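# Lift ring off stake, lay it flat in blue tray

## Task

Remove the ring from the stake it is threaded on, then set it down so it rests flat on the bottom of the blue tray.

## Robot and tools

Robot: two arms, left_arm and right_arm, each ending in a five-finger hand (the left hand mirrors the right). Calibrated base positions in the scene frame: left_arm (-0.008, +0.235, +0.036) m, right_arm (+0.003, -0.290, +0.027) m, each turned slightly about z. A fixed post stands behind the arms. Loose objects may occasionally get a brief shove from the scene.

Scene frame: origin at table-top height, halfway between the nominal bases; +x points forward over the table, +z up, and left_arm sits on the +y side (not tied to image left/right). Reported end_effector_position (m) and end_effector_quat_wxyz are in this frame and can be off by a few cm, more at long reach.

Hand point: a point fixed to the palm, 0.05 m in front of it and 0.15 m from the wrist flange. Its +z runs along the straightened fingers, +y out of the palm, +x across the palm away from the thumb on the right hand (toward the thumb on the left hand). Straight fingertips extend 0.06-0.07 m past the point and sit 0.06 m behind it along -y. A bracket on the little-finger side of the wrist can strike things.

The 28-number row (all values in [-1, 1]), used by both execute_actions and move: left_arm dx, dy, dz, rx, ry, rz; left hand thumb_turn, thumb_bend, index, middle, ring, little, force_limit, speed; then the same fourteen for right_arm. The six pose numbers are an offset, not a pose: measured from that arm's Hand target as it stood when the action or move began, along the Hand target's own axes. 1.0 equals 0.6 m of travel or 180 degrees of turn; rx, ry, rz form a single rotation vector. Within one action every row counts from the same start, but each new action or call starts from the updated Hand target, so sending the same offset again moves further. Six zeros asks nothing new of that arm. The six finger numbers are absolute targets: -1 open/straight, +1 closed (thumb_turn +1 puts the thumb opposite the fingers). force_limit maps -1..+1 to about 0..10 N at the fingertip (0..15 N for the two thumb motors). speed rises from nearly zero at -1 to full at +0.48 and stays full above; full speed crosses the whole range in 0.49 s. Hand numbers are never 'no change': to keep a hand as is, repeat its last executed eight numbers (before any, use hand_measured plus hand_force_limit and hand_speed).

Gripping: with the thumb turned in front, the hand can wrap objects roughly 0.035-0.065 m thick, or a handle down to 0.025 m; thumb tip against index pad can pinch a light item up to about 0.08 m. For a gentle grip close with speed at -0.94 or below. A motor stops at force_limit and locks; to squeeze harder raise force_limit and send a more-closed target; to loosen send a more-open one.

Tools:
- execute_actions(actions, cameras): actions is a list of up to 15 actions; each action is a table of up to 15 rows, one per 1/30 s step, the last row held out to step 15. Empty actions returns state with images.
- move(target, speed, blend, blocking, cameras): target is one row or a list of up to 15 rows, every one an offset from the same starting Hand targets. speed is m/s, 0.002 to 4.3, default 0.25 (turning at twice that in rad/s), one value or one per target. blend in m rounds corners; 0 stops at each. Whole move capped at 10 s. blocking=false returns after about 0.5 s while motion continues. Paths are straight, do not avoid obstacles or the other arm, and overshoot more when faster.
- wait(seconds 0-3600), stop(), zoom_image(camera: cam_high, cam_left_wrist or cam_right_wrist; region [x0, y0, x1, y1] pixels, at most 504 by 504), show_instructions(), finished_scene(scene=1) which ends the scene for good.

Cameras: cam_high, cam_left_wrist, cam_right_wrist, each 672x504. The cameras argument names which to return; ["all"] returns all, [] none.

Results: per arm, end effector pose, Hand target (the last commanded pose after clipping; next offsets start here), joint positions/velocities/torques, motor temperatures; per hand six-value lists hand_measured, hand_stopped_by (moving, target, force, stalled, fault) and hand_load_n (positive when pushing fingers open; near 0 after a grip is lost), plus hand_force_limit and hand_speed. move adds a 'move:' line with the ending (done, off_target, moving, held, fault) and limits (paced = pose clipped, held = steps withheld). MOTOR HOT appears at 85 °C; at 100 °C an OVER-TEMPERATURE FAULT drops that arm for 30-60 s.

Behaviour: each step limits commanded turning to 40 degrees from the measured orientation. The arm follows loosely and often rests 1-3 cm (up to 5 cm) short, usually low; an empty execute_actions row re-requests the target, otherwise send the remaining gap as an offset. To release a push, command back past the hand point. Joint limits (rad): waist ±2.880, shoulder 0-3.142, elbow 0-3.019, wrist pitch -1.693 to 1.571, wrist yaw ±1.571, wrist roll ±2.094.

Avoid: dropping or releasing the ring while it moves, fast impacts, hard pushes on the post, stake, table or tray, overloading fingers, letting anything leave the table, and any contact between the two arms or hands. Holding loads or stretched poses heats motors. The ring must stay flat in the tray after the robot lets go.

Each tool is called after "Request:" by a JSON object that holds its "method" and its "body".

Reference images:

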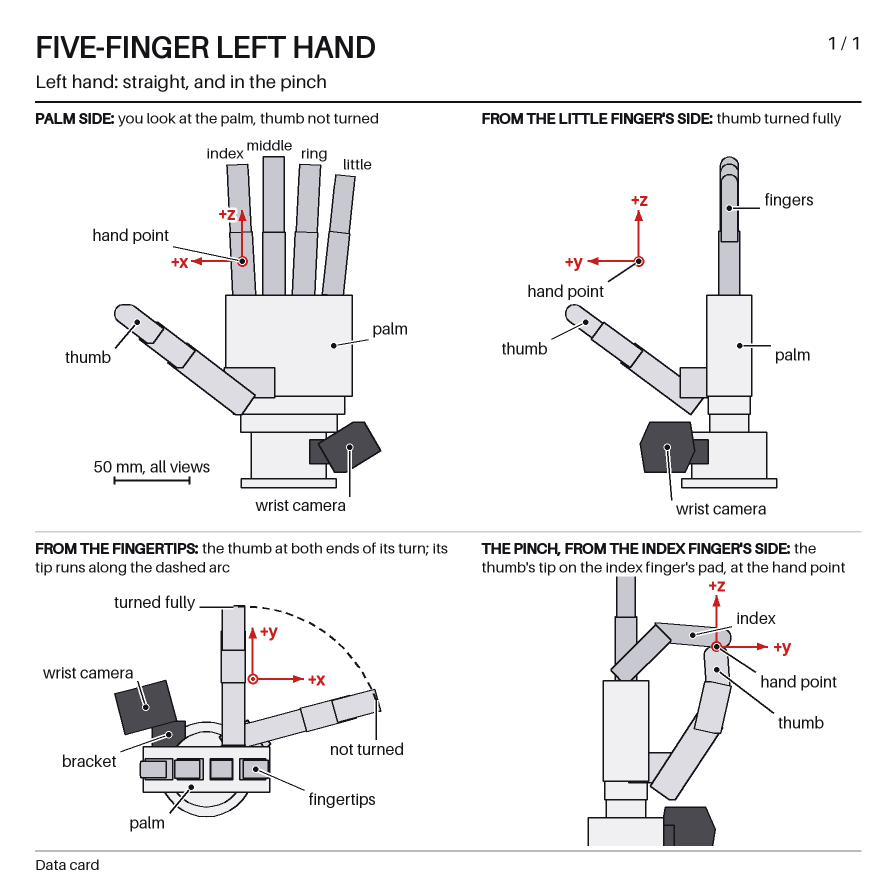

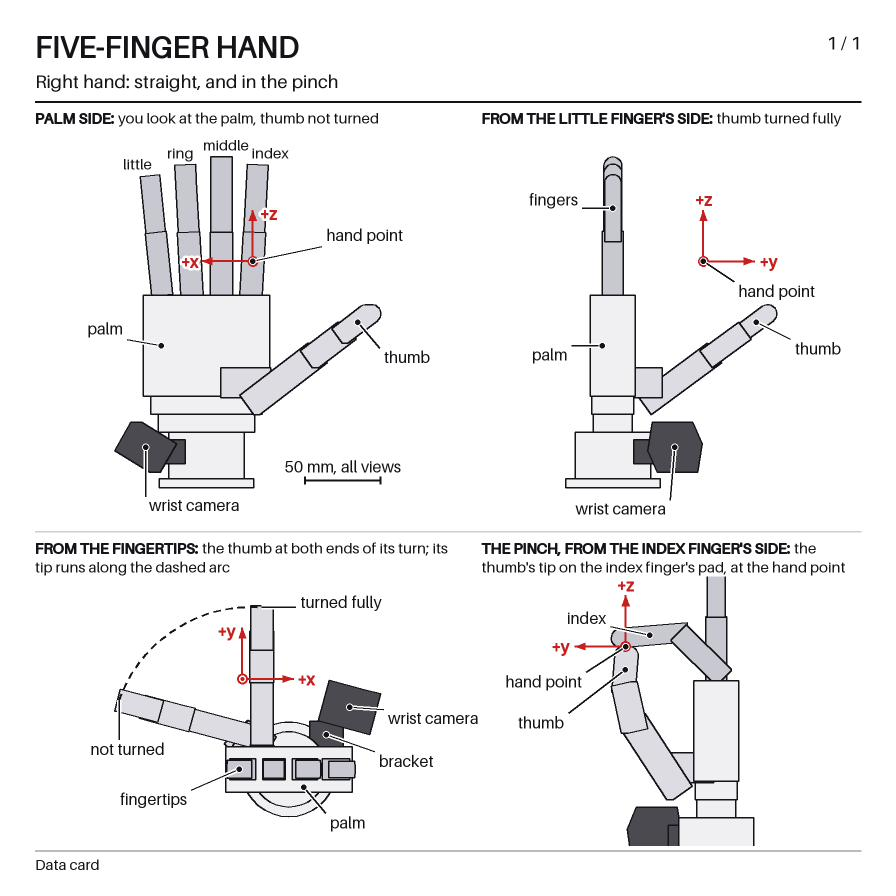

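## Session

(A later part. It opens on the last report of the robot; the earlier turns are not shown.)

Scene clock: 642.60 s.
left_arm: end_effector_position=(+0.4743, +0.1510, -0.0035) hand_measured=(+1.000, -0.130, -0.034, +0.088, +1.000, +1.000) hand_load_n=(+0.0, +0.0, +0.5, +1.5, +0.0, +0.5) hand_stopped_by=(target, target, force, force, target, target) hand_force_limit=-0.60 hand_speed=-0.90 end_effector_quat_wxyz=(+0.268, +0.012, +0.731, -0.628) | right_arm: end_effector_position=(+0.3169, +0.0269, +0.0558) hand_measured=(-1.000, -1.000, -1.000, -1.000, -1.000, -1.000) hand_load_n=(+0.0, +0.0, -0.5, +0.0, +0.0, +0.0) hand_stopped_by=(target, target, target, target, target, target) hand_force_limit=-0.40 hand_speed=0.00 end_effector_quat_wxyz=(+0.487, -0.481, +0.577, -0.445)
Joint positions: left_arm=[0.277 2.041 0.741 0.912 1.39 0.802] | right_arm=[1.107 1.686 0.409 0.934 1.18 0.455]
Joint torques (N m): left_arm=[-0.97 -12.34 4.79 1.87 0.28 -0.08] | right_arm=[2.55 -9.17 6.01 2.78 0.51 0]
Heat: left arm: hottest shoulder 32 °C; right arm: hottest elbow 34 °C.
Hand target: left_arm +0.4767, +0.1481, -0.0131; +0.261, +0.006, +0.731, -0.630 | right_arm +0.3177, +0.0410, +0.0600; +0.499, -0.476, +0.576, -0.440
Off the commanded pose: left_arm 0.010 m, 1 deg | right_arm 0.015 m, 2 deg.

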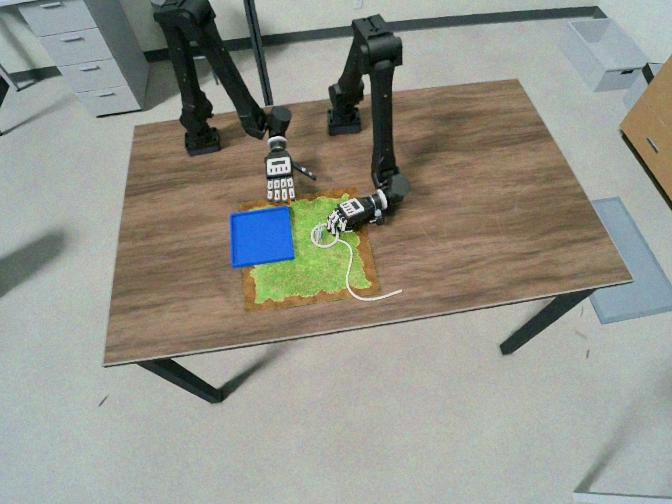

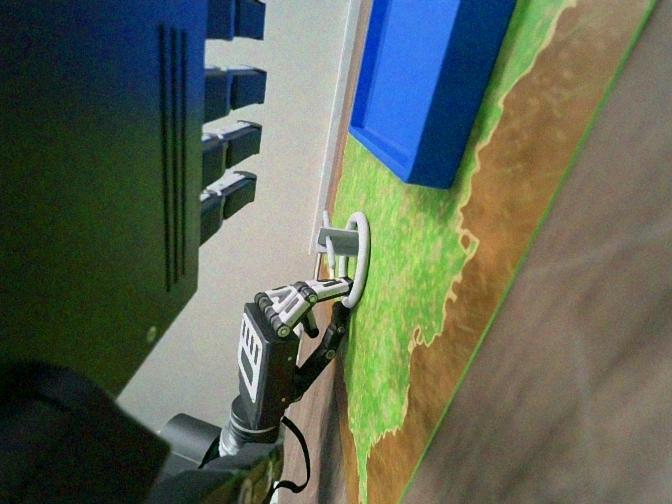

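Request:
{"method": "execute_actions", "body": {"actions": [[[-0.0026,-0.0061,-0.0005,0,0,-0.0167,1,-0.13,0.31,0.088,1,1,-0.4,-0.9,0,0,0,0,0,0,-1,-1,-1,-1,-1,-1,-0.4,0]],[[0,0,0,0,0,0,1,-0.13,0.31,0.088,1,1,-0.4,-0.9,0,0,0,0,0,0,-1,-1,-1,-1,-1,-1,-0.4,0]],[[0,0,0,0,0,0,1,-0.13,0.31,0.088,1,1,-0.4,-0.9,0,0,0,0,0,0,-1,-1,-1,-1,-1,-1,-0.4,0]]], "cameras": []}}

Request:
{"method": "execute_actions", "body": {"actions": [], "cameras": ["cam_high","cam_right_wrist"]}}

Request:
{"method": "zoom_image", "body": {"camera": "cam_right_wrist", "region": [310, 200, 410, 320]}}

Request:
{"method": "zoom_image", "body": {"camera": "cam_high", "region": [305, 215, 355, 265]}}

Scene clock: 647.10 s.
left_arm: end_effector_position=(+0.4743, +0.1504, -0.0022) hand_measured=(+1.000, -0.130, +0.020, +0.088, +1.000, +1.000) hand_load_n=(+0.5, +0.0, +2.0, +1.0, +0.0, +0.0) hand_stopped_by=(target, target, force, target, target, target) hand_force_limit=-0.40 hand_speed=-0.90 end_effector_quat_wxyz=(+0.253, -0.006, +0.731, -0.634) | right_arm: end_effector_position=(+0.3169, +0.0269, +0.0558) hand_measured=(-1.000, -1.000, -1.000, -1.000, -1.000, -1.000) hand_load_n=(-0.5, +0.0, +0.0, +0.0, +0.0, +0.0) hand_stopped_by=(target, target, target, target, target, target) hand_force_limit=-0.40 hand_speed=0.00 end_effector_quat_wxyz=(+0.487, -0.481, +0.577, -0.445)
Joint positions: left_arm=[0.277 2.041 0.749 0.904 1.391 0.752] | right_arm=[1.107 1.686 0.409 0.934 1.18 0.455]
Joint torques (N m): left_arm=[-0.73 -13.16 4.75 1.48 0.29 -0.09] | right_arm=[2.96 -8.88 6.05 2.81 0.54 0.01]
Heat: left arm: hottest shoulder 32 °C; right arm: hottest elbow 34 °C.
Hand target: left_arm +0.4765, +0.1481, -0.0092; +0.244, -0.013, +0.731, -0.637 | right_arm +0.3177, +0.0410, +0.0600; +0.499, -0.476, +0.576, -0.440
Off the commanded pose: left_arm 0.008 m, 1 deg | right_arm 0.015 m, 2 deg.

Scene clock: 647.10 s.
left_arm: end_effector_position=(+0.4743, +0.1504, -0.0022) hand_measured=(+1.000, -0.130, +0.020, +0.088, +1.000, +1.000) hand_load_n=(+0.5, +0.0, +2.0, +1.0, +0.0, +0.0) hand_stopped_by=(target, target, force, target, target, target) hand_force_limit=-0.40 hand_speed=-0.90 end_effector_quat_wxyz=(+0.253, -0.006, +0.731, -0.634) | right_arm: end_effector_position=(+0.3169, +0.0269, +0.0558) hand_measured=(-1.000, -1.000, -1.000, -1.000, -1.000, -1.000) hand_load_n=(-0.5, +0.0, +0.0, +0.0, +0.0, +0.0) hand_stopped_by=(target, target, target, target, target, target) hand_force_limit=-0.40 hand_speed=0.00 end_effector_quat_wxyz=(+0.487, -0.481, +0.577, -0.445)
Joint positions: left_arm=[0.277 2.041 0.749 0.904 1.391 0.752] | right_arm=[1.107 1.686 0.409 0.934 1.18 0.455]
Joint velocities: within noise
Joint torques (N m): left_arm=[-0.73 -13.16 4.75 1.48 0.29 -0.09] | right_arm=[2.96 -8.88 6.05 2.81 0.54 0.01]
Motor temperatures (°C): left_arm=[28 32 30 28 30 25] | right_arm=[28 33 34 29 28 28]
Heat: left arm: hottest shoulder 32 °C; right arm: hottest elbow 34 °C.
Hand target: left_arm +0.4765, +0.1481, -0.0092; +0.244, -0.013, +0.731, -0.637 | right_arm +0.3177, +0.0410, +0.0600; +0.499, -0.476, +0.576, -0.440
Off the commanded pose: left_arm 0.008 m, 1 deg | right_arm 0.015 m, 2 deg.
Images, in order (width x height): cam_high 672x504, cam_right_wrist 672x504.

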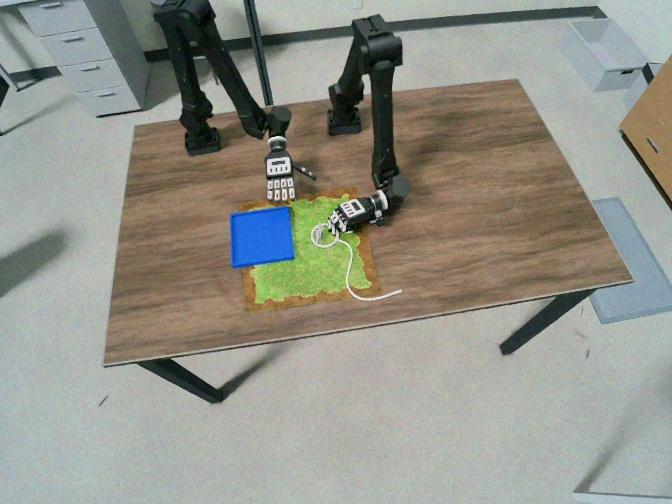

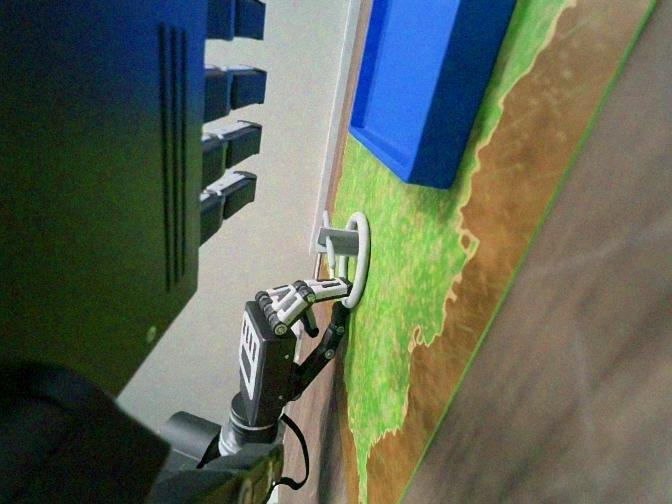

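Scaled by 4.200 from the camera's image (finer frame: 960x720).

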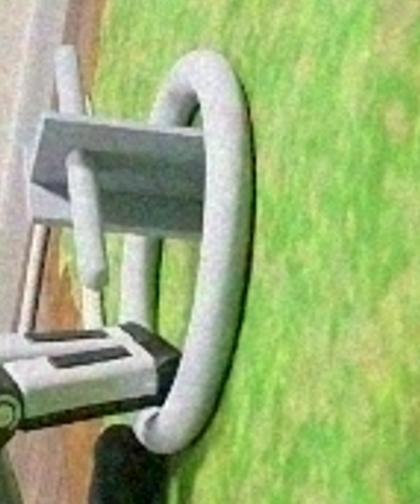

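Scaled by 10.080 from the camera's image (finer frame: 960x720).

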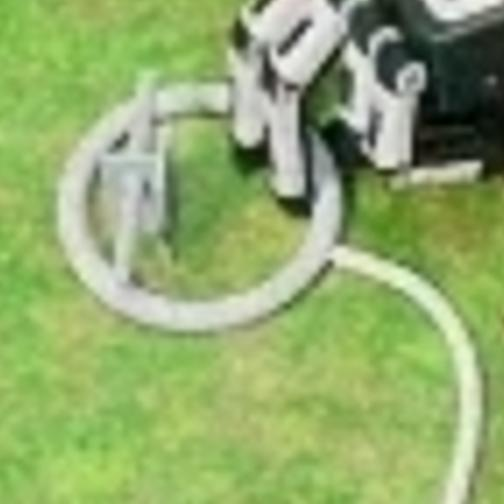

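Request:
{"method": "execute_actions", "body": {"actions": [[[-0.0026,-0.0061,-0.0005,0,0,0,1,-0.13,0.32,0.32,1,1,-0.2,-0.92,0,0,0,0,0,0,-1,-1,-1,-1,-1,-1,-0.4,0]],[[0,0,0,0,0,0,1,-0.13,0.32,0.32,1,1,-0.2,-0.92,0,0,0,0,0,0,-1,-1,-1,-1,-1,-1,-0.4,0]],[[0,0,0,0,0,0,1,-0.13,0.32,0.32,1,1,-0.2,-0.92,0,0,0,0,0,0,-1,-1,-1,-1,-1,-1,-0.4,0]],[[0,0,0,0,0,0,1,-0.13,0.32,0.32,1,1,-0.2,-0.92,0,0,0,0,0,0,-1,-1,-1,-1,-1,-1,-0.4,0]]], "cameras": ["cam_high","cam_right_wrist"]}}

Request:
{"method": "zoom_image", "body": {"camera": "cam_right_wrist", "region": [310, 200, 410, 320]}}

Request:
{"method": "zoom_image", "body": {"camera": "cam_high", "region": [305, 215, 355, 265]}}

Scene clock: 650.23 s.
left_arm: end_effector_position=(+0.4744, +0.1503, -0.0018) hand_measured=(+1.000, -0.130, +0.032, +0.108, +1.000, +1.000) hand_load_n=(+0.5, +0.0, +3.0, +3.5, +0.0, +0.0) hand_stopped_by=(target, target, force, force, target, target) hand_force_limit=-0.20 hand_speed=-0.92 end_effector_quat_wxyz=(+0.252, -0.006, +0.730, -0.635) | right_arm: end_effector_position=(+0.3169, +0.0269, +0.0558) hand_measured=(-1.000, -1.000, -1.000, -1.000, -1.000, -1.000) hand_load_n=(+0.0, +0.0, +0.0, +0.0, -0.5, +0.0) hand_stopped_by=(target, target, target, target, target, target) hand_force_limit=-0.40 hand_speed=0.00 end_effector_quat_wxyz=(+0.487, -0.481, +0.577, -0.445)
Joint positions: left_arm=[0.277 2.041 0.751 0.904 1.392 0.749] | right_arm=[1.107 1.686 0.409 0.934 1.18 0.455]
Joint torques (N m): left_arm=[-0.56 -13.92 4.6 1.17 0.25 -0.1] | right_arm=[3.6 -8.7 6.13 2.65 0.52 -0.01]
Heat: left arm: hottest shoulder 32 °C; right arm: hottest elbow 34 °C.
Hand target: left_arm +0.4768, +0.1482, -0.0052; +0.244, -0.013, +0.731, -0.637 | right_arm +0.3177, +0.0410, +0.0600; +0.499, -0.476, +0.576, -0.440
Off the commanded pose: left_arm 0.005 m, 1 deg | right_arm 0.015 m, 2 deg.

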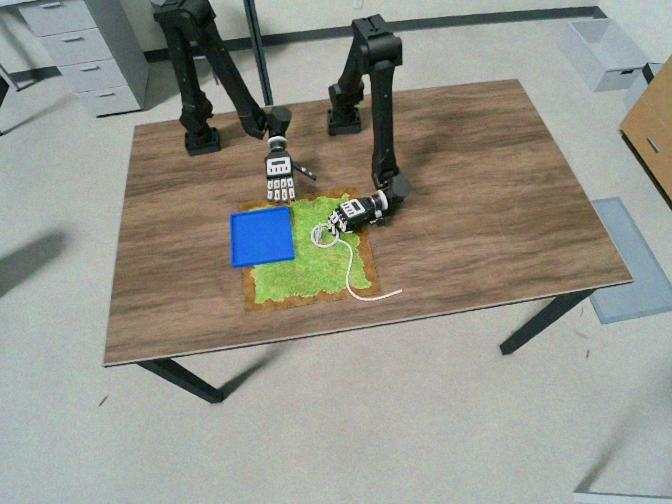

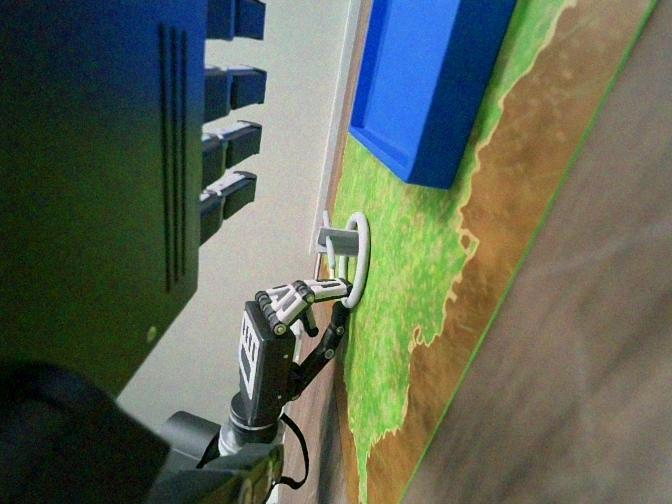

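Scaled by 4.200 from the camera's image (finer frame: 960x720).

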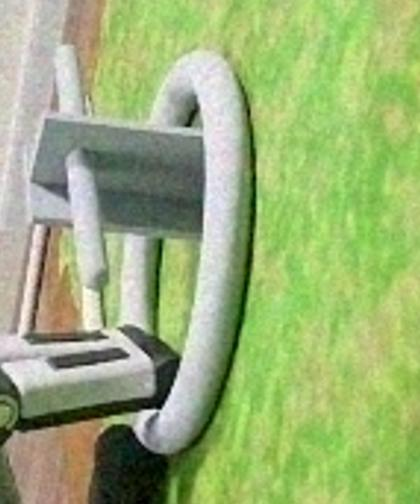

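Scaled by 10.080 from the camera's image (finer frame: 960x720).

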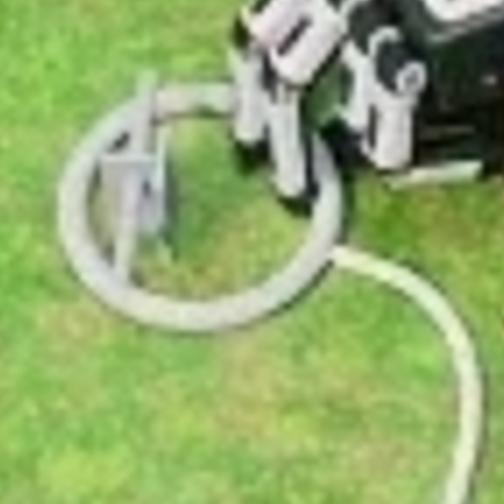

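Request:
{"method": "execute_actions", "body": {"actions": [[[-0.0032,-0.0076,-0.0006,0,0,0,1,-0.13,0.34,0.34,1,1,0.1,-0.94,0,0,0,0,0,0,-1,-1,-1,-1,-1,-1,-0.4,0]],[[0,0,0,0,0,0,1,-0.13,0.34,0.34,1,1,0.1,-0.94,0,0,0,0,0,0,-1,-1,-1,-1,-1,-1,-0.4,0]],[[0,0,0,0,0,0,1,-0.13,0.34,0.34,1,1,0.1,-0.94,0,0,0,0,0,0,-1,-1,-1,-1,-1,-1,-0.4,0]]], "cameras": ["cam_right_wrist"]}}

Request:
{"method": "zoom_image", "body": {"camera": "cam_right_wrist", "region": [310, 200, 410, 320]}}

Scene clock: 652.37 s.
left_arm: end_effector_position=(+0.4755, +0.1490, +0.0044) hand_measured=(+1.000, -0.130, +0.200, +0.252, +1.000, +1.000) hand_load_n=(-0.5, -1.5, +4.0, +6.0, +0.0, +0.0) hand_stopped_by=(target, target, force, force, target, target) hand_force_limit=0.10 hand_speed=-0.94 end_effector_quat_wxyz=(+0.252, -0.004, +0.730, -0.636) | right_arm: end_effector_position=(+0.3169, +0.0269, +0.0558) hand_measured=(-1.000, -1.000, -1.000, -1.000, -1.000, -1.000) hand_load_n=(-0.5, +0.5, +0.0, +0.0, +0.0, +0.0) hand_stopped_by=(target, target, target, target, target, target) hand_force_limit=-0.40 hand_speed=0.00 end_effector_quat_wxyz=(+0.487, -0.481, +0.577, -0.445)
Joint positions: left_arm=[0.274 2.025 0.751 0.898 1.393 0.744] | right_arm=[1.107 1.686 0.409 0.934 1.18 0.455]
Joint torques (N m): left_arm=[-0.5 -13.92 4.55 0.98 0.19 -0.06] | right_arm=[2.73 -9.23 6.23 2.89 0.51 0.03]
Heat: left arm: hottest shoulder 32 °C; right arm: hottest elbow 34 °C.
Hand target: left_arm +0.4771, +0.1483, -0.0001; +0.244, -0.013, +0.731, -0.637 | right_arm +0.3177, +0.0410, +0.0600; +0.499, -0.476, +0.576, -0.440
Off the commanded pose: left_arm 0.005 m, 1 deg | right_arm 0.015 m, 2 deg.

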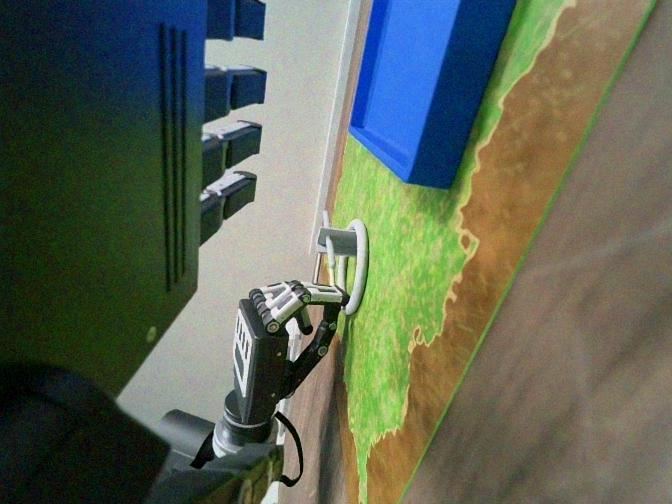

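Scaled by 4.200 from the camera's image (finer frame: 960x720).

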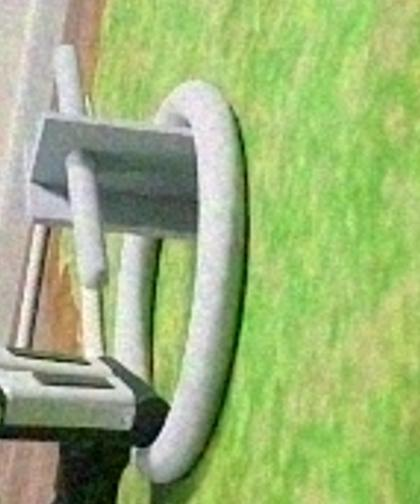

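Request:
{"method": "execute_actions", "body": {"actions": [[[-0.0078,-0.0184,-0.0014,0,0,0,1,-0.13,0.2,0.25,1,1,0.1,-0.6,0,0,0,0,0,0,-1,-1,-1,-1,-1,-1,-0.4,0]],[[0,0,0.0,0,0,0,1,-0.13,-0.2,-0.2,1,1,0.35,-0.6,0,0,0,0,0,0,-1,-1,-1,-1,-1,-1,-0.4,0]],[[0,0,0.0,0,0,0,1,-0.13,-0.2,-0.2,1,1,0.35,-0.6,0,0,0,0,0,0,-1,-1,-1,-1,-1,-1,-0.4,0]]], "cameras": ["cam_high","cam_right_wrist"]}}

Request:
{"method": "zoom_image", "body": {"camera": "cam_high", "region": [305, 215, 355, 265]}}

Request:
{"method": "zoom_image", "body": {"camera": "cam_right_wrist", "region": [310, 200, 410, 320]}}

Scene clock: 655.83 s.
left_arm: end_effector_position=(+0.4753, +0.1491, +0.0099) hand_measured=(+1.000, -0.130, -0.200, -0.200, +1.000, +1.000) hand_load_n=(+0.0, +0.0, +0.0, +0.0, +0.0, +0.0) hand_stopped_by=(target, target, target, target, target, target) hand_force_limit=0.35 hand_speed=-0.60 end_effector_quat_wxyz=(+0.247, -0.011, +0.731, -0.636) | right_arm: end_effector_position=(+0.3169, +0.0269, +0.0558) hand_measured=(-1.000, -1.000, -1.000, -1.000, -1.000, -1.000) hand_load_n=(+0.0, +0.0, +0.0, -0.5, +0.0, +0.0) hand_stopped_by=(target, target, target, target, target, target) hand_force_limit=-0.40 hand_speed=0.00 end_effector_quat_wxyz=(+0.487, -0.481, +0.577, -0.445)
Joint positions: left_arm=[0.274 2.004 0.751 0.861 1.389 0.741] | right_arm=[1.107 1.686 0.409 0.934 1.18 0.455]
Joint torques (N m): left_arm=[-0.38 -15.33 4.41 1.1 0.4 -0.02] | right_arm=[2.61 -9.88 6.09 2.56 0.48 0.02]
Heat: left arm: hottest shoulder 32 °C; right arm: hottest elbow 34 °C.
Hand target: left_arm +0.4777, +0.1485, +0.0118; +0.244, -0.013, +0.731, -0.637 | right_arm +0.3177, +0.0410, +0.0600; +0.499, -0.476, +0.576, -0.440
Off the commanded pose: left_arm 0.003 m, 0 deg | right_arm 0.015 m, 2 deg.

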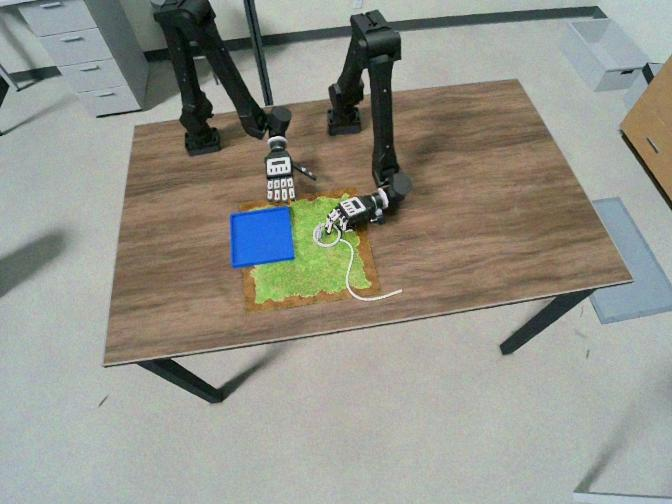

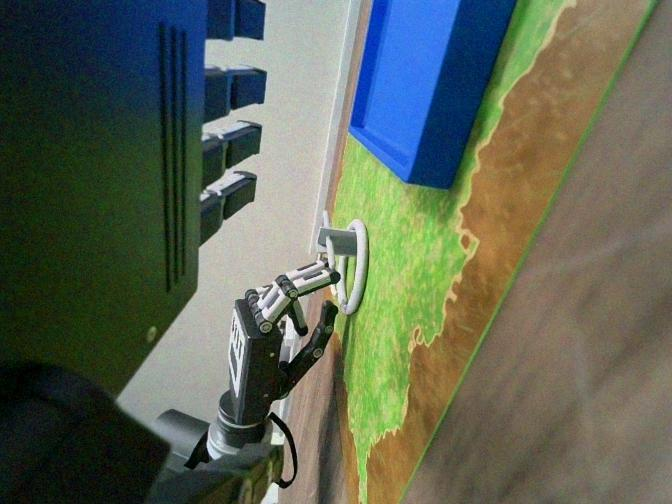

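Scaled by 10.080 from the camera's image (finer frame: 960x720).

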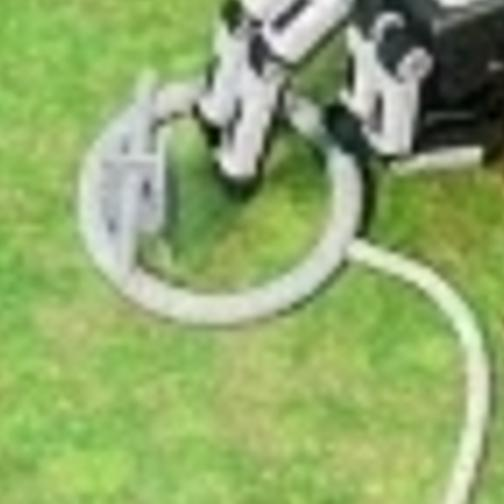

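Scaled by 4.200 from the camera's image (finer frame: 960x720).

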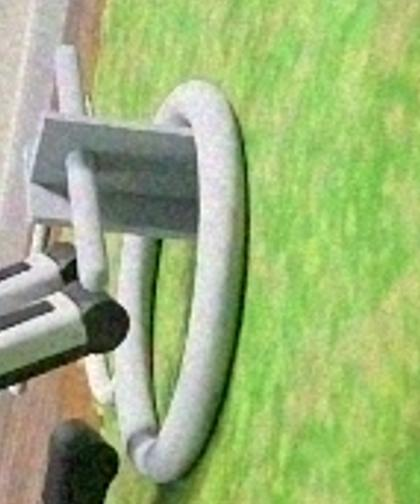

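Request:
{"method": "execute_actions", "body": {"actions": [[[-0.0012,-0.0032,-0.0235,0,0,0,1,-0.13,-0.2,-0.2,1,1,0.1,-0.6,0,0,0,0,0,0,-1,-1,-1,-1,-1,-1,-0.4,0]],[[0,0,0.0,0,0,0,1,-0.13,-0.2,-0.2,1,1,0.35,-0.6,0,0,0,0,0,0,-1,-1,-1,-1,-1,-1,-0.4,0]]], "cameras": ["cam_high","cam_right_wrist"]}}

Request:
{"method": "zoom_image", "body": {"camera": "cam_right_wrist", "region": [310, 220, 410, 340]}}

Scene clock: 658.63 s.
left_arm: end_effector_position=(+0.4694, +0.1569, +0.0121) hand_measured=(+1.000, -0.130, -0.200, -0.200, +1.000, +1.000) hand_load_n=(+0.0, +0.0, +0.0, +0.0, +0.0, +0.0) hand_stopped_by=(target, target, target, target, target, target) hand_force_limit=0.35 hand_speed=-0.60 end_effector_quat_wxyz=(+0.238, -0.016, +0.731, -0.639) | right_arm: end_effector_position=(+0.3169, +0.0269, +0.0558) hand_measured=(-1.000, -1.000, -1.000, -1.000, -1.000, -1.000) hand_load_n=(-0.5, +0.0, +0.0, +0.0, +0.0, +0.5) hand_stopped_by=(target, target, target, target, target, target) hand_force_limit=-0.40 hand_speed=0.00 end_effector_quat_wxyz=(+0.487, -0.481, +0.577, -0.445)
Joint positions: left_arm=[0.295 1.982 0.751 0.764 1.415 0.799] | right_arm=[1.107 1.686 0.409 0.934 1.18 0.455]
Joint torques (N m): left_arm=[0.62 -15.15 4.38 1.14 0.65 0.14] | right_arm=[2.96 -9.41 6.15 2.74 0.5 0]
Heat: left arm: hottest shoulder 32 °C; right arm: hottest elbow 34 °C.
Hand target: left_arm +0.4725, +0.1615, +0.0148; +0.244, -0.013, +0.731, -0.637 | right_arm +0.3177, +0.0410, +0.0600; +0.499, -0.476, +0.576, -0.440
Off the commanded pose: left_arm 0.006 m, 1 deg | right_arm 0.015 m, 2 deg.

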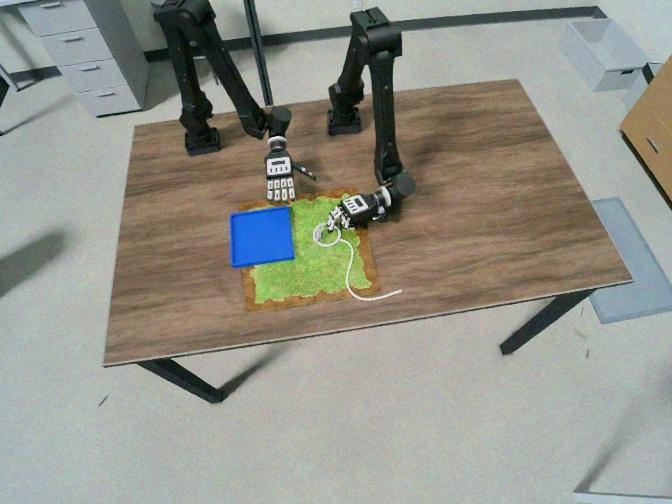

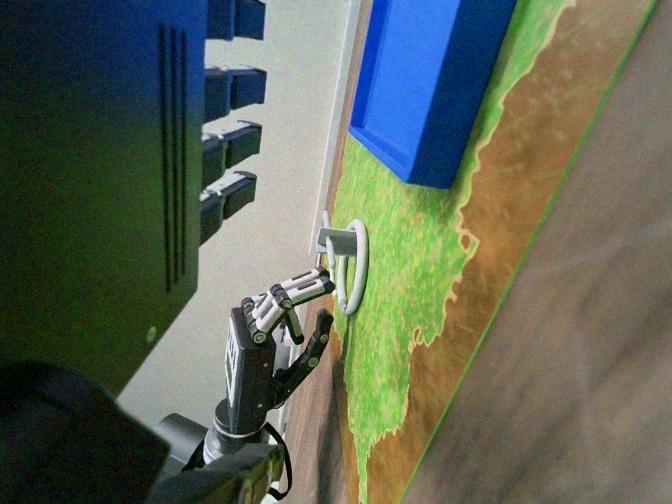

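Scaled by 4.200 from the camera's image (finer frame: 960x720).

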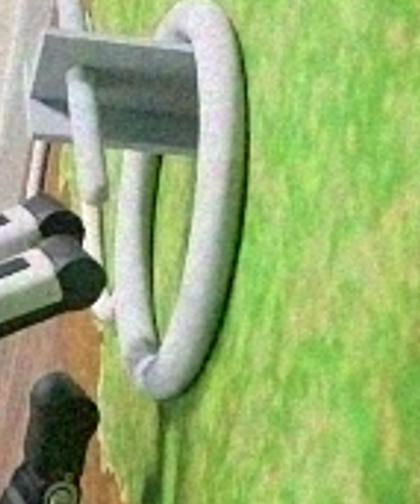

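Request:
{"method": "execute_actions", "body": {"actions": [[[0.0003,0.0009,-0.0133,0,0,0,1,-0.13,-0.2,-0.2,1,1,0.1,-0.6,0,0,0,0,0,0,-1,-1,-1,-1,-1,-1,-0.4,0]],[[0.0153,0.0422,0.0031,0,0,0,1,-0.13,-0.2,-0.2,1,1,0.35,-0.6,0,0,0,0,0,0,-1,-1,-1,-1,-1,-1,-0.4,0]],[[0,0,0,0,0,0,1,-0.13,-0.2,-0.2,1,1,0.35,-0.6,0,0,0,0,0,0,-1,-1,-1,-1,-1,-1,-0.4,0]]], "cameras": ["cam_high","cam_right_wrist"]}}

Request:
{"method": "zoom_image", "body": {"camera": "cam_right_wrist", "region": [310, 220, 410, 340]}}

Request:
{"method": "zoom_image", "body": {"camera": "cam_high", "region": [305, 215, 355, 265]}}

Scene clock: 661.27 s.
left_arm: end_effector_position=(+0.4627, +0.1631, -0.0065) hand_measured=(+1.000, -0.130, -0.200, -0.200, +1.000, +1.000) hand_load_n=(+0.0, -0.5, +0.0, +0.0, +0.0, +0.0) hand_stopped_by=(target, target, target, target, target, target) hand_force_limit=0.35 hand_speed=-0.60 end_effector_quat_wxyz=(+0.236, -0.015, +0.731, -0.640) | right_arm: end_effector_position=(+0.3169, +0.0269, +0.0558) hand_measured=(-1.000, -1.000, -1.000, -1.000, -1.000, -1.000) hand_load_n=(+0.0, +0.0, +0.0, +0.0, +0.0, +0.0) hand_stopped_by=(target, target, target, target, target, target) hand_force_limit=-0.40 hand_speed=0.00 end_effector_quat_wxyz=(+0.487, -0.481, +0.577, -0.445)
Joint positions: left_arm=[0.314 2.024 0.752 0.733 1.435 0.868] | right_arm=[1.107 1.686 0.409 0.934 1.18 0.455]
Joint torques (N m): left_arm=[0.21 -12.98 5 1.85 0.52 0.14] | right_arm=[3.08 -8.23 6.11 2.55 0.44 0.04]
Heat: left arm: hottest shoulder 32 °C; right arm: hottest elbow 34 °C.
Hand target: left_arm +0.4695, +0.1691, -0.0122; +0.244, -0.013, +0.731, -0.637 | right_arm +0.3177, +0.0410, +0.0600; +0.499, -0.476, +0.576, -0.440
Off the commanded pose: left_arm 0.011 m, 1 deg | right_arm 0.015 m, 2 deg.

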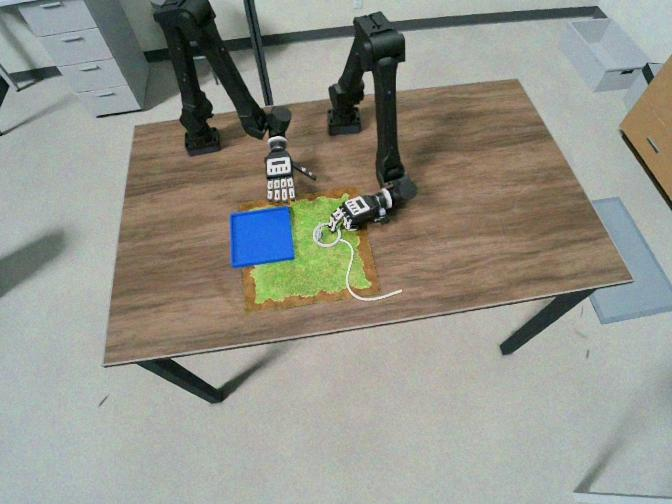

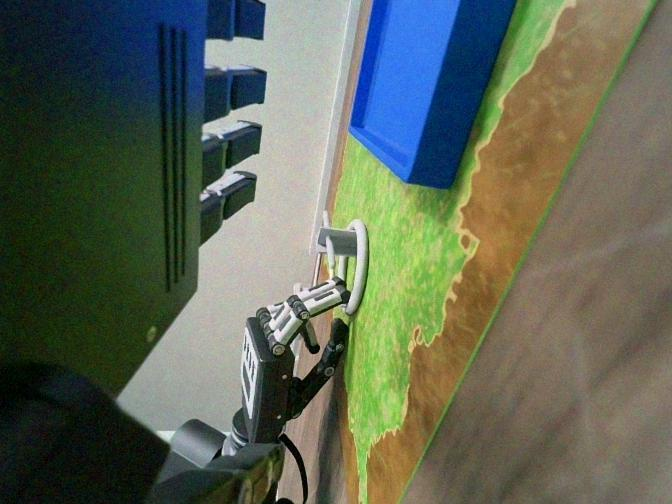

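Scaled by 4.200 from the camera's image (finer frame: 960x720).

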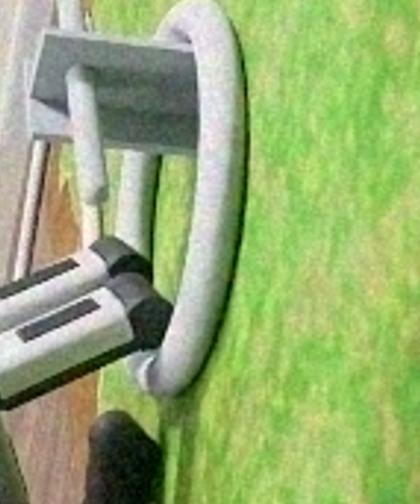

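Scaled by 10.080 from the camera's image (finer frame: 960x720).

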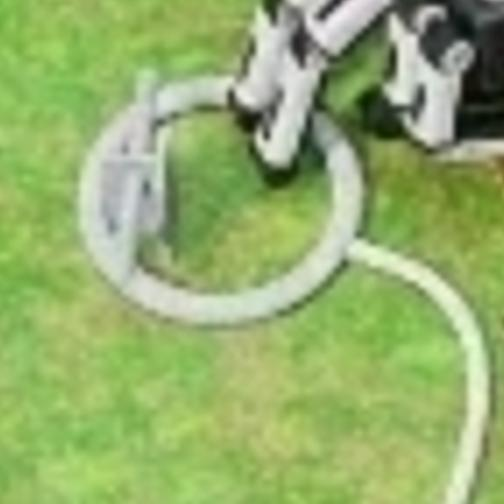

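Request:
{"method": "execute_actions", "body": {"actions": [[[-0.0045,-0.0125,-0.0009,0,0,0,1,-0.13,-0.2,-0.2,1,1,0.1,-0.6,0,0,0,0,0,0,-1,-1,-1,-1,-1,-1,-0.4,0]],[[-0.0158,0.0057,0,0,0,0,1,-0.13,-0.2,-0.2,1,1,0.35,-0.6,0,0,0,0,0,0,-1,-1,-1,-1,-1,-1,-0.4,0]],[[0.0045,0.0125,0.0009,0,0,0,1,-0.13,-0.2,-0.2,1,1,0.35,-0.6,0,0,0,0,0,0,-1,-1,-1,-1,-1,-1,-0.4,0]],[[0,0,0,0,0,0,1,-0.13,-0.2,-0.2,1,1,0.35,-0.6,0,0,0,0,0,0,-1,-1,-1,-1,-1,-1,-0.4,0]]], "cameras": ["cam_high","cam_right_wrist"]}}

Request:
{"method": "zoom_image", "body": {"camera": "cam_right_wrist", "region": [310, 220, 410, 340]}}

Request:
{"method": "zoom_image", "body": {"camera": "cam_high", "region": [305, 215, 355, 265]}}

Scene clock: 664.77 s.
left_arm: end_effector_position=(+0.4717, +0.1655, -0.0045) hand_measured=(+1.000, -0.130, -0.200, -0.200, +1.000, +1.000) hand_load_n=(+0.0, +0.0, +0.0, +0.0, +0.5, +0.0) hand_stopped_by=(target, target, target, target, target, target) hand_force_limit=0.35 hand_speed=-0.60 end_effector_quat_wxyz=(+0.238, -0.012, +0.731, -0.639) | right_arm: end_effector_position=(+0.3169, +0.0269, +0.0558) hand_measured=(-1.000, -1.000, -1.000, -1.000, -1.000, -1.000) hand_load_n=(+0.0, +0.0, +0.0, +0.0, -0.5, +0.0) hand_stopped_by=(target, target, target, target, target, target) hand_force_limit=-0.40 hand_speed=0.00 end_effector_quat_wxyz=(+0.487, -0.481, +0.577, -0.445)
Joint positions: left_arm=[0.314 2.027 0.777 0.713 1.436 0.874] | right_arm=[1.107 1.686 0.409 0.934 1.18 0.455]
Joint torques (N m): left_arm=[0.56 -13.04 5.5 1.59 0.59 0.14] | right_arm=[2.26 -9.23 6.23 2.52 0.48 0.02]
Heat: left arm: hottest shoulder 32 °C; right arm: hottest elbow 34 °C.
Hand target: left_arm +0.4788, +0.1728, -0.0122; +0.244, -0.013, +0.731, -0.637 | right_arm +0.3177, +0.0410, +0.0600; +0.499, -0.476, +0.576, -0.440
Off the commanded pose: left_arm 0.013 m, 1 deg | right_arm 0.015 m, 2 deg.

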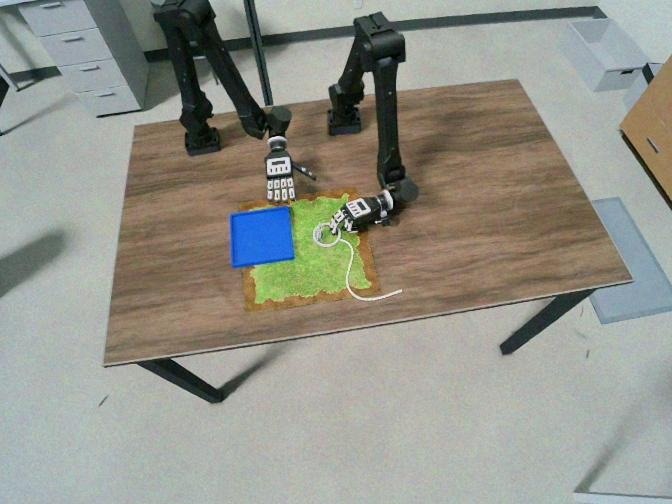

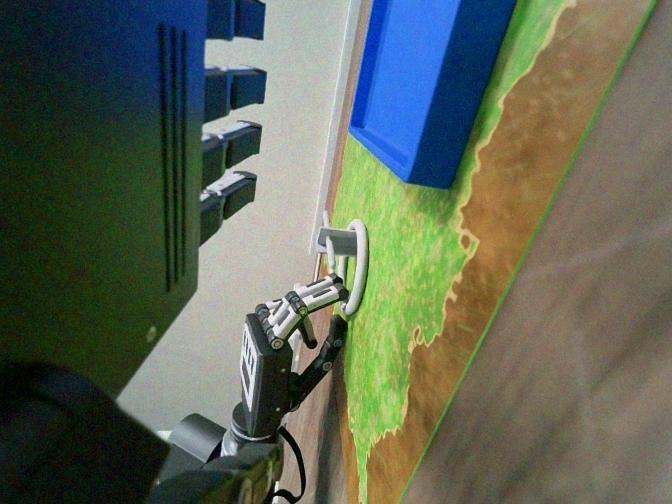

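Scaled by 4.200 from the camera's image (finer frame: 960x720).

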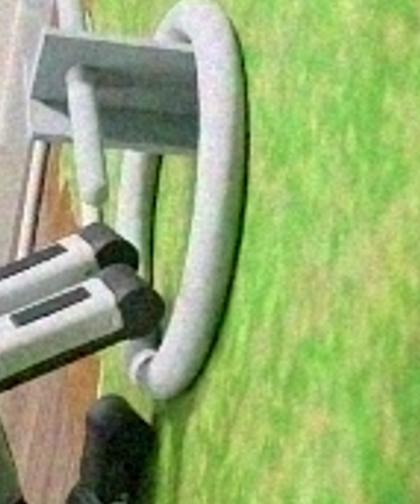

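Scaled by 10.080 from the camera's image (finer frame: 960x720).

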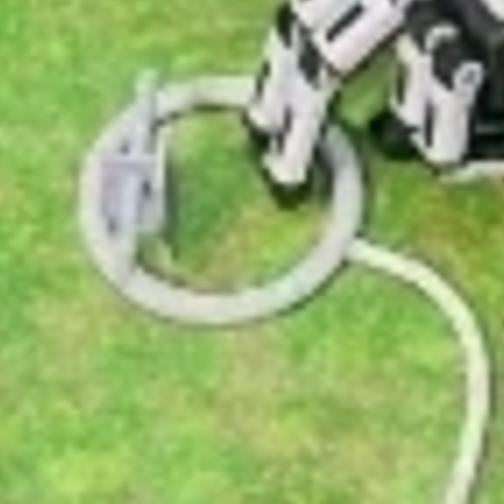

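Request:
{"method": "execute_actions", "body": {"actions": [[[0.0026,0.0072,0.0104,0,0,0,1,-0.13,-0.04,-0.02,1,1,-0.4,-0.85,0,0,0,0,0,0,-1,-1,-1,-1,-1,-1,-0.4,0]],[[0,0,0,0,0,0,1,-0.13,-0.04,-0.02,1,1,-0.4,-0.85,0,0,0,0,0,0,-1,-1,-1,-1,-1,-1,-0.4,0]]], "cameras": ["cam_high","cam_right_wrist"]}}

Request:
{"method": "zoom_image", "body": {"camera": "cam_right_wrist", "region": [310, 220, 410, 340]}}

Request:
{"method": "zoom_image", "body": {"camera": "cam_high", "region": [305, 215, 355, 265]}}

Scene clock: 666.97 s.
left_arm: end_effector_position=(+0.4773, +0.1664, -0.0054) hand_measured=(+1.000, -0.130, -0.040, -0.020, +1.000, +1.000) hand_load_n=(+0.0, +0.0, +0.0, +2.0, +0.0, +0.0) hand_stopped_by=(target, target, target, target, target, target) hand_force_limit=-0.40 hand_speed=-0.85 end_effector_quat_wxyz=(+0.249, -0.003, +0.730, -0.636) | right_arm: end_effector_position=(+0.3169, +0.0269, +0.0558) hand_measured=(-1.000, -1.000, -1.000, -1.000, -1.000, -1.000) hand_load_n=(-0.5, +0.0, +0.0, +0.0, +0.0, +0.0) hand_stopped_by=(target, target, target, target, target, target) hand_force_limit=-0.40 hand_speed=0.00 end_effector_quat_wxyz=(+0.487, -0.481, +0.577, -0.445)
Joint positions: left_arm=[0.312 2.04 0.782 0.761 1.431 0.862] | right_arm=[1.107 1.686 0.409 0.934 1.18 0.455]
Joint torques (N m): left_arm=[-0.26 -12.51 5.19 1.89 0.24 -0.08] | right_arm=[2.43 -8.64 6.08 2.4 0.5 0.02]
Heat: left arm: hottest shoulder 32 °C; right arm: hottest elbow 34 °C.
Hand target: left_arm +0.4809, +0.1672, -0.0173; +0.244, -0.013, +0.731, -0.637 | right_arm +0.3177, +0.0410, +0.0600; +0.499, -0.476, +0.576, -0.440
Off the commanded pose: left_arm 0.012 m, 1 deg | right_arm 0.015 m, 2 deg.

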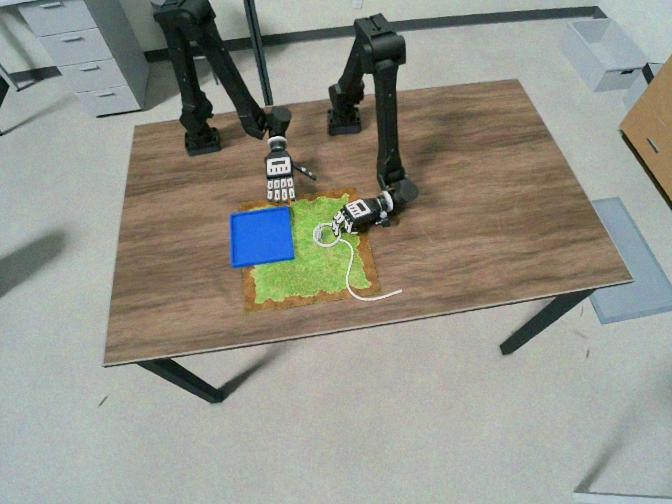

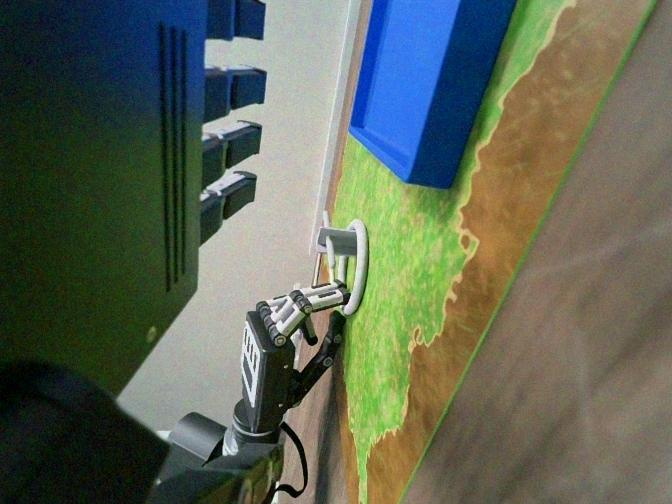

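Scaled by 4.200 from the camera's image (finer frame: 960x720).

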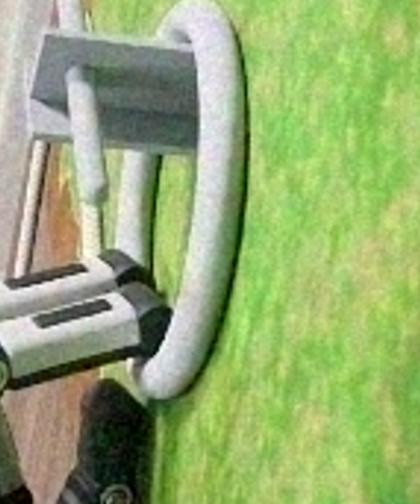

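Scaled by 10.080 from the camera's image (finer frame: 960x720).

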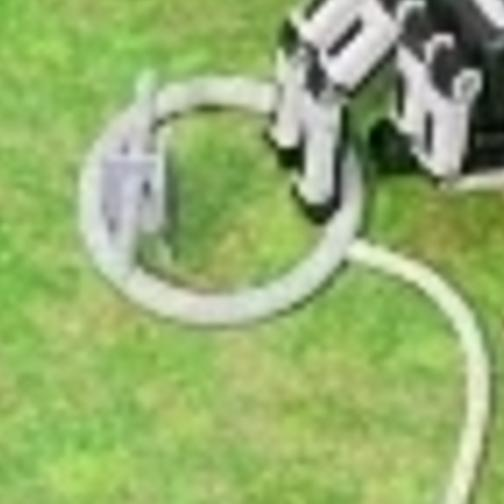

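Request:
{"method": "execute_actions", "body": {"actions": [[[-0.0045,-0.0125,-0.0009,0,0,0,1,-0.13,-0.16,-0.16,1,1,0.1,-0.5,0,0,0,0,0,0,-1,-1,-1,-1,-1,-1,-0.4,0]],[[0.0127,-0.004,-0.0035,0,0,0,1,-0.13,-0.16,-0.16,1,1,0.35,-0.6,0,0,0,0,0,0,-1,-1,-1,-1,-1,-1,-0.4,0]],[[0.0045,0.0125,0.0009,0,0,0,1,-0.13,-0.16,-0.16,1,1,0.35,-0.6,0,0,0,0,0,0,-1,-1,-1,-1,-1,-1,-0.4,0]],[[0,0,0,0,0,0,1,-0.13,-0.16,-0.16,1,1,0.35,-0.6,0,0,0,0,0,0,-1,-1,-1,-1,-1,-1,-0.4,0]]], "cameras": ["cam_high","cam_right_wrist"]}}

Request:
{"method": "zoom_image", "body": {"camera": "cam_right_wrist", "region": [310, 220, 410, 340]}}

Request:
{"method": "zoom_image", "body": {"camera": "cam_high", "region": [305, 215, 355, 265]}}

Scene clock: 670.50 s.
left_arm: end_effector_position=(+0.4784, +0.1668, -0.0047) hand_measured=(+1.000, -0.130, -0.160, -0.160, +1.000, +1.000) hand_load_n=(+0.0, +0.0, +0.0, +0.0, +0.0, +0.0) hand_stopped_by=(target, target, target, target, target, target) hand_force_limit=0.35 hand_speed=-0.60 end_effector_quat_wxyz=(+0.252, -0.003, +0.730, -0.635) | right_arm: end_effector_position=(+0.3169, +0.0269, +0.0558) hand_measured=(-1.000, -1.000, -1.000, -1.000, -1.000, -1.000) hand_load_n=(-0.5, +0.0, +0.0, +0.0, +0.0, +0.0) hand_stopped_by=(target, target, target, target, target, target) hand_force_limit=-0.40 hand_speed=0.00 end_effector_quat_wxyz=(+0.487, -0.481, +0.577, -0.445)
Joint positions: left_arm=[0.312 2.04 0.782 0.771 1.428 0.855] | right_arm=[1.107 1.686 0.409 0.934 1.18 0.455]
Joint torques (N m): left_arm=[-0.38 -12.92 3.23 1.98 0.46 0.02] | right_arm=[2.2 -9.23 5.79 2.62 0.48 0]
Heat: left arm: hottest shoulder 32 °C; right arm: hottest elbow 34 °C.
Hand target: left_arm +0.4727, +0.1662, -0.0174; +0.244, -0.013, +0.731, -0.637 | right_arm +0.3177, +0.0410, +0.0600; +0.499, -0.476, +0.576, -0.440
Off the commanded pose: left_arm 0.014 m, 1 deg | right_arm 0.015 m, 2 deg.

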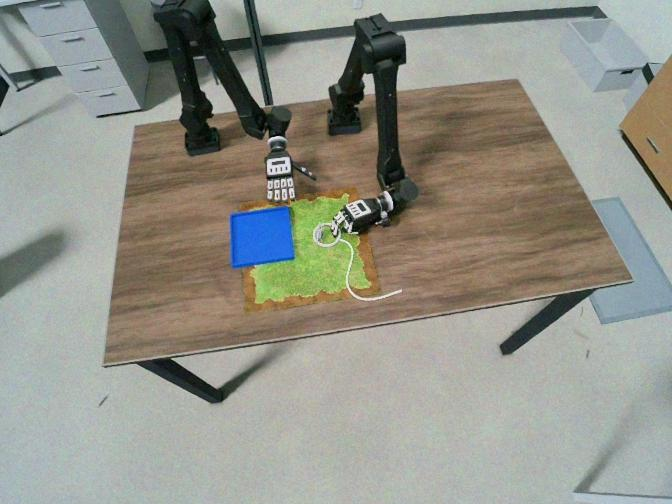

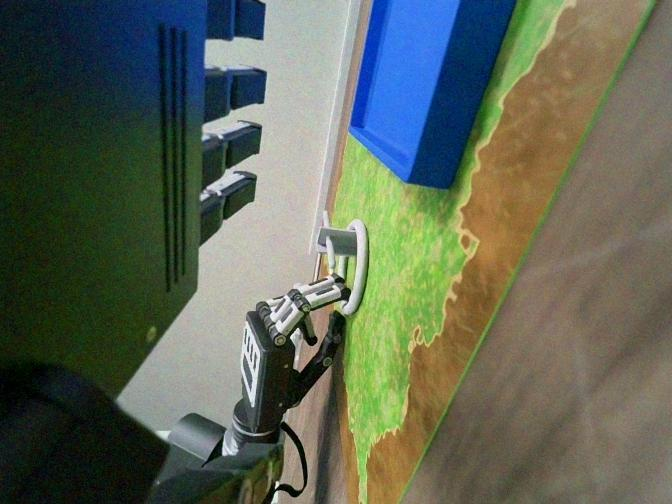

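Scaled by 4.200 from the camera's image (finer frame: 960x720).

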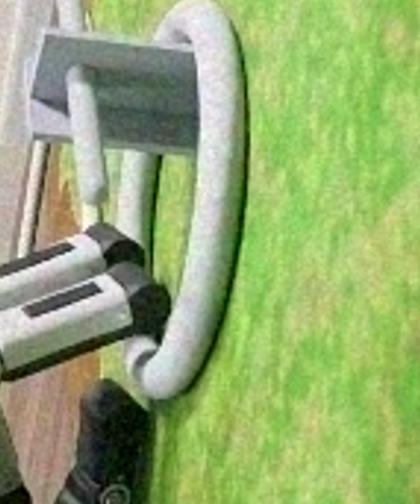

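Scaled by 10.080 from the camera's image (finer frame: 960x720).

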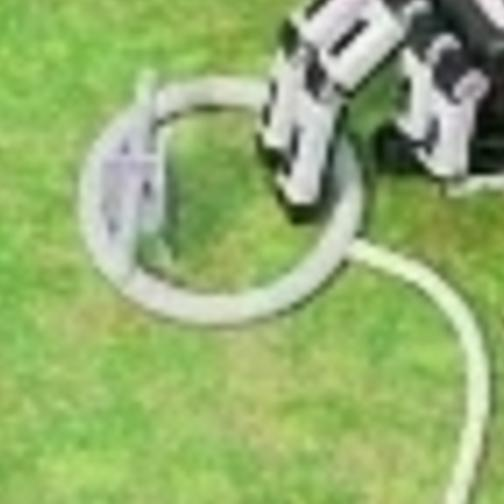

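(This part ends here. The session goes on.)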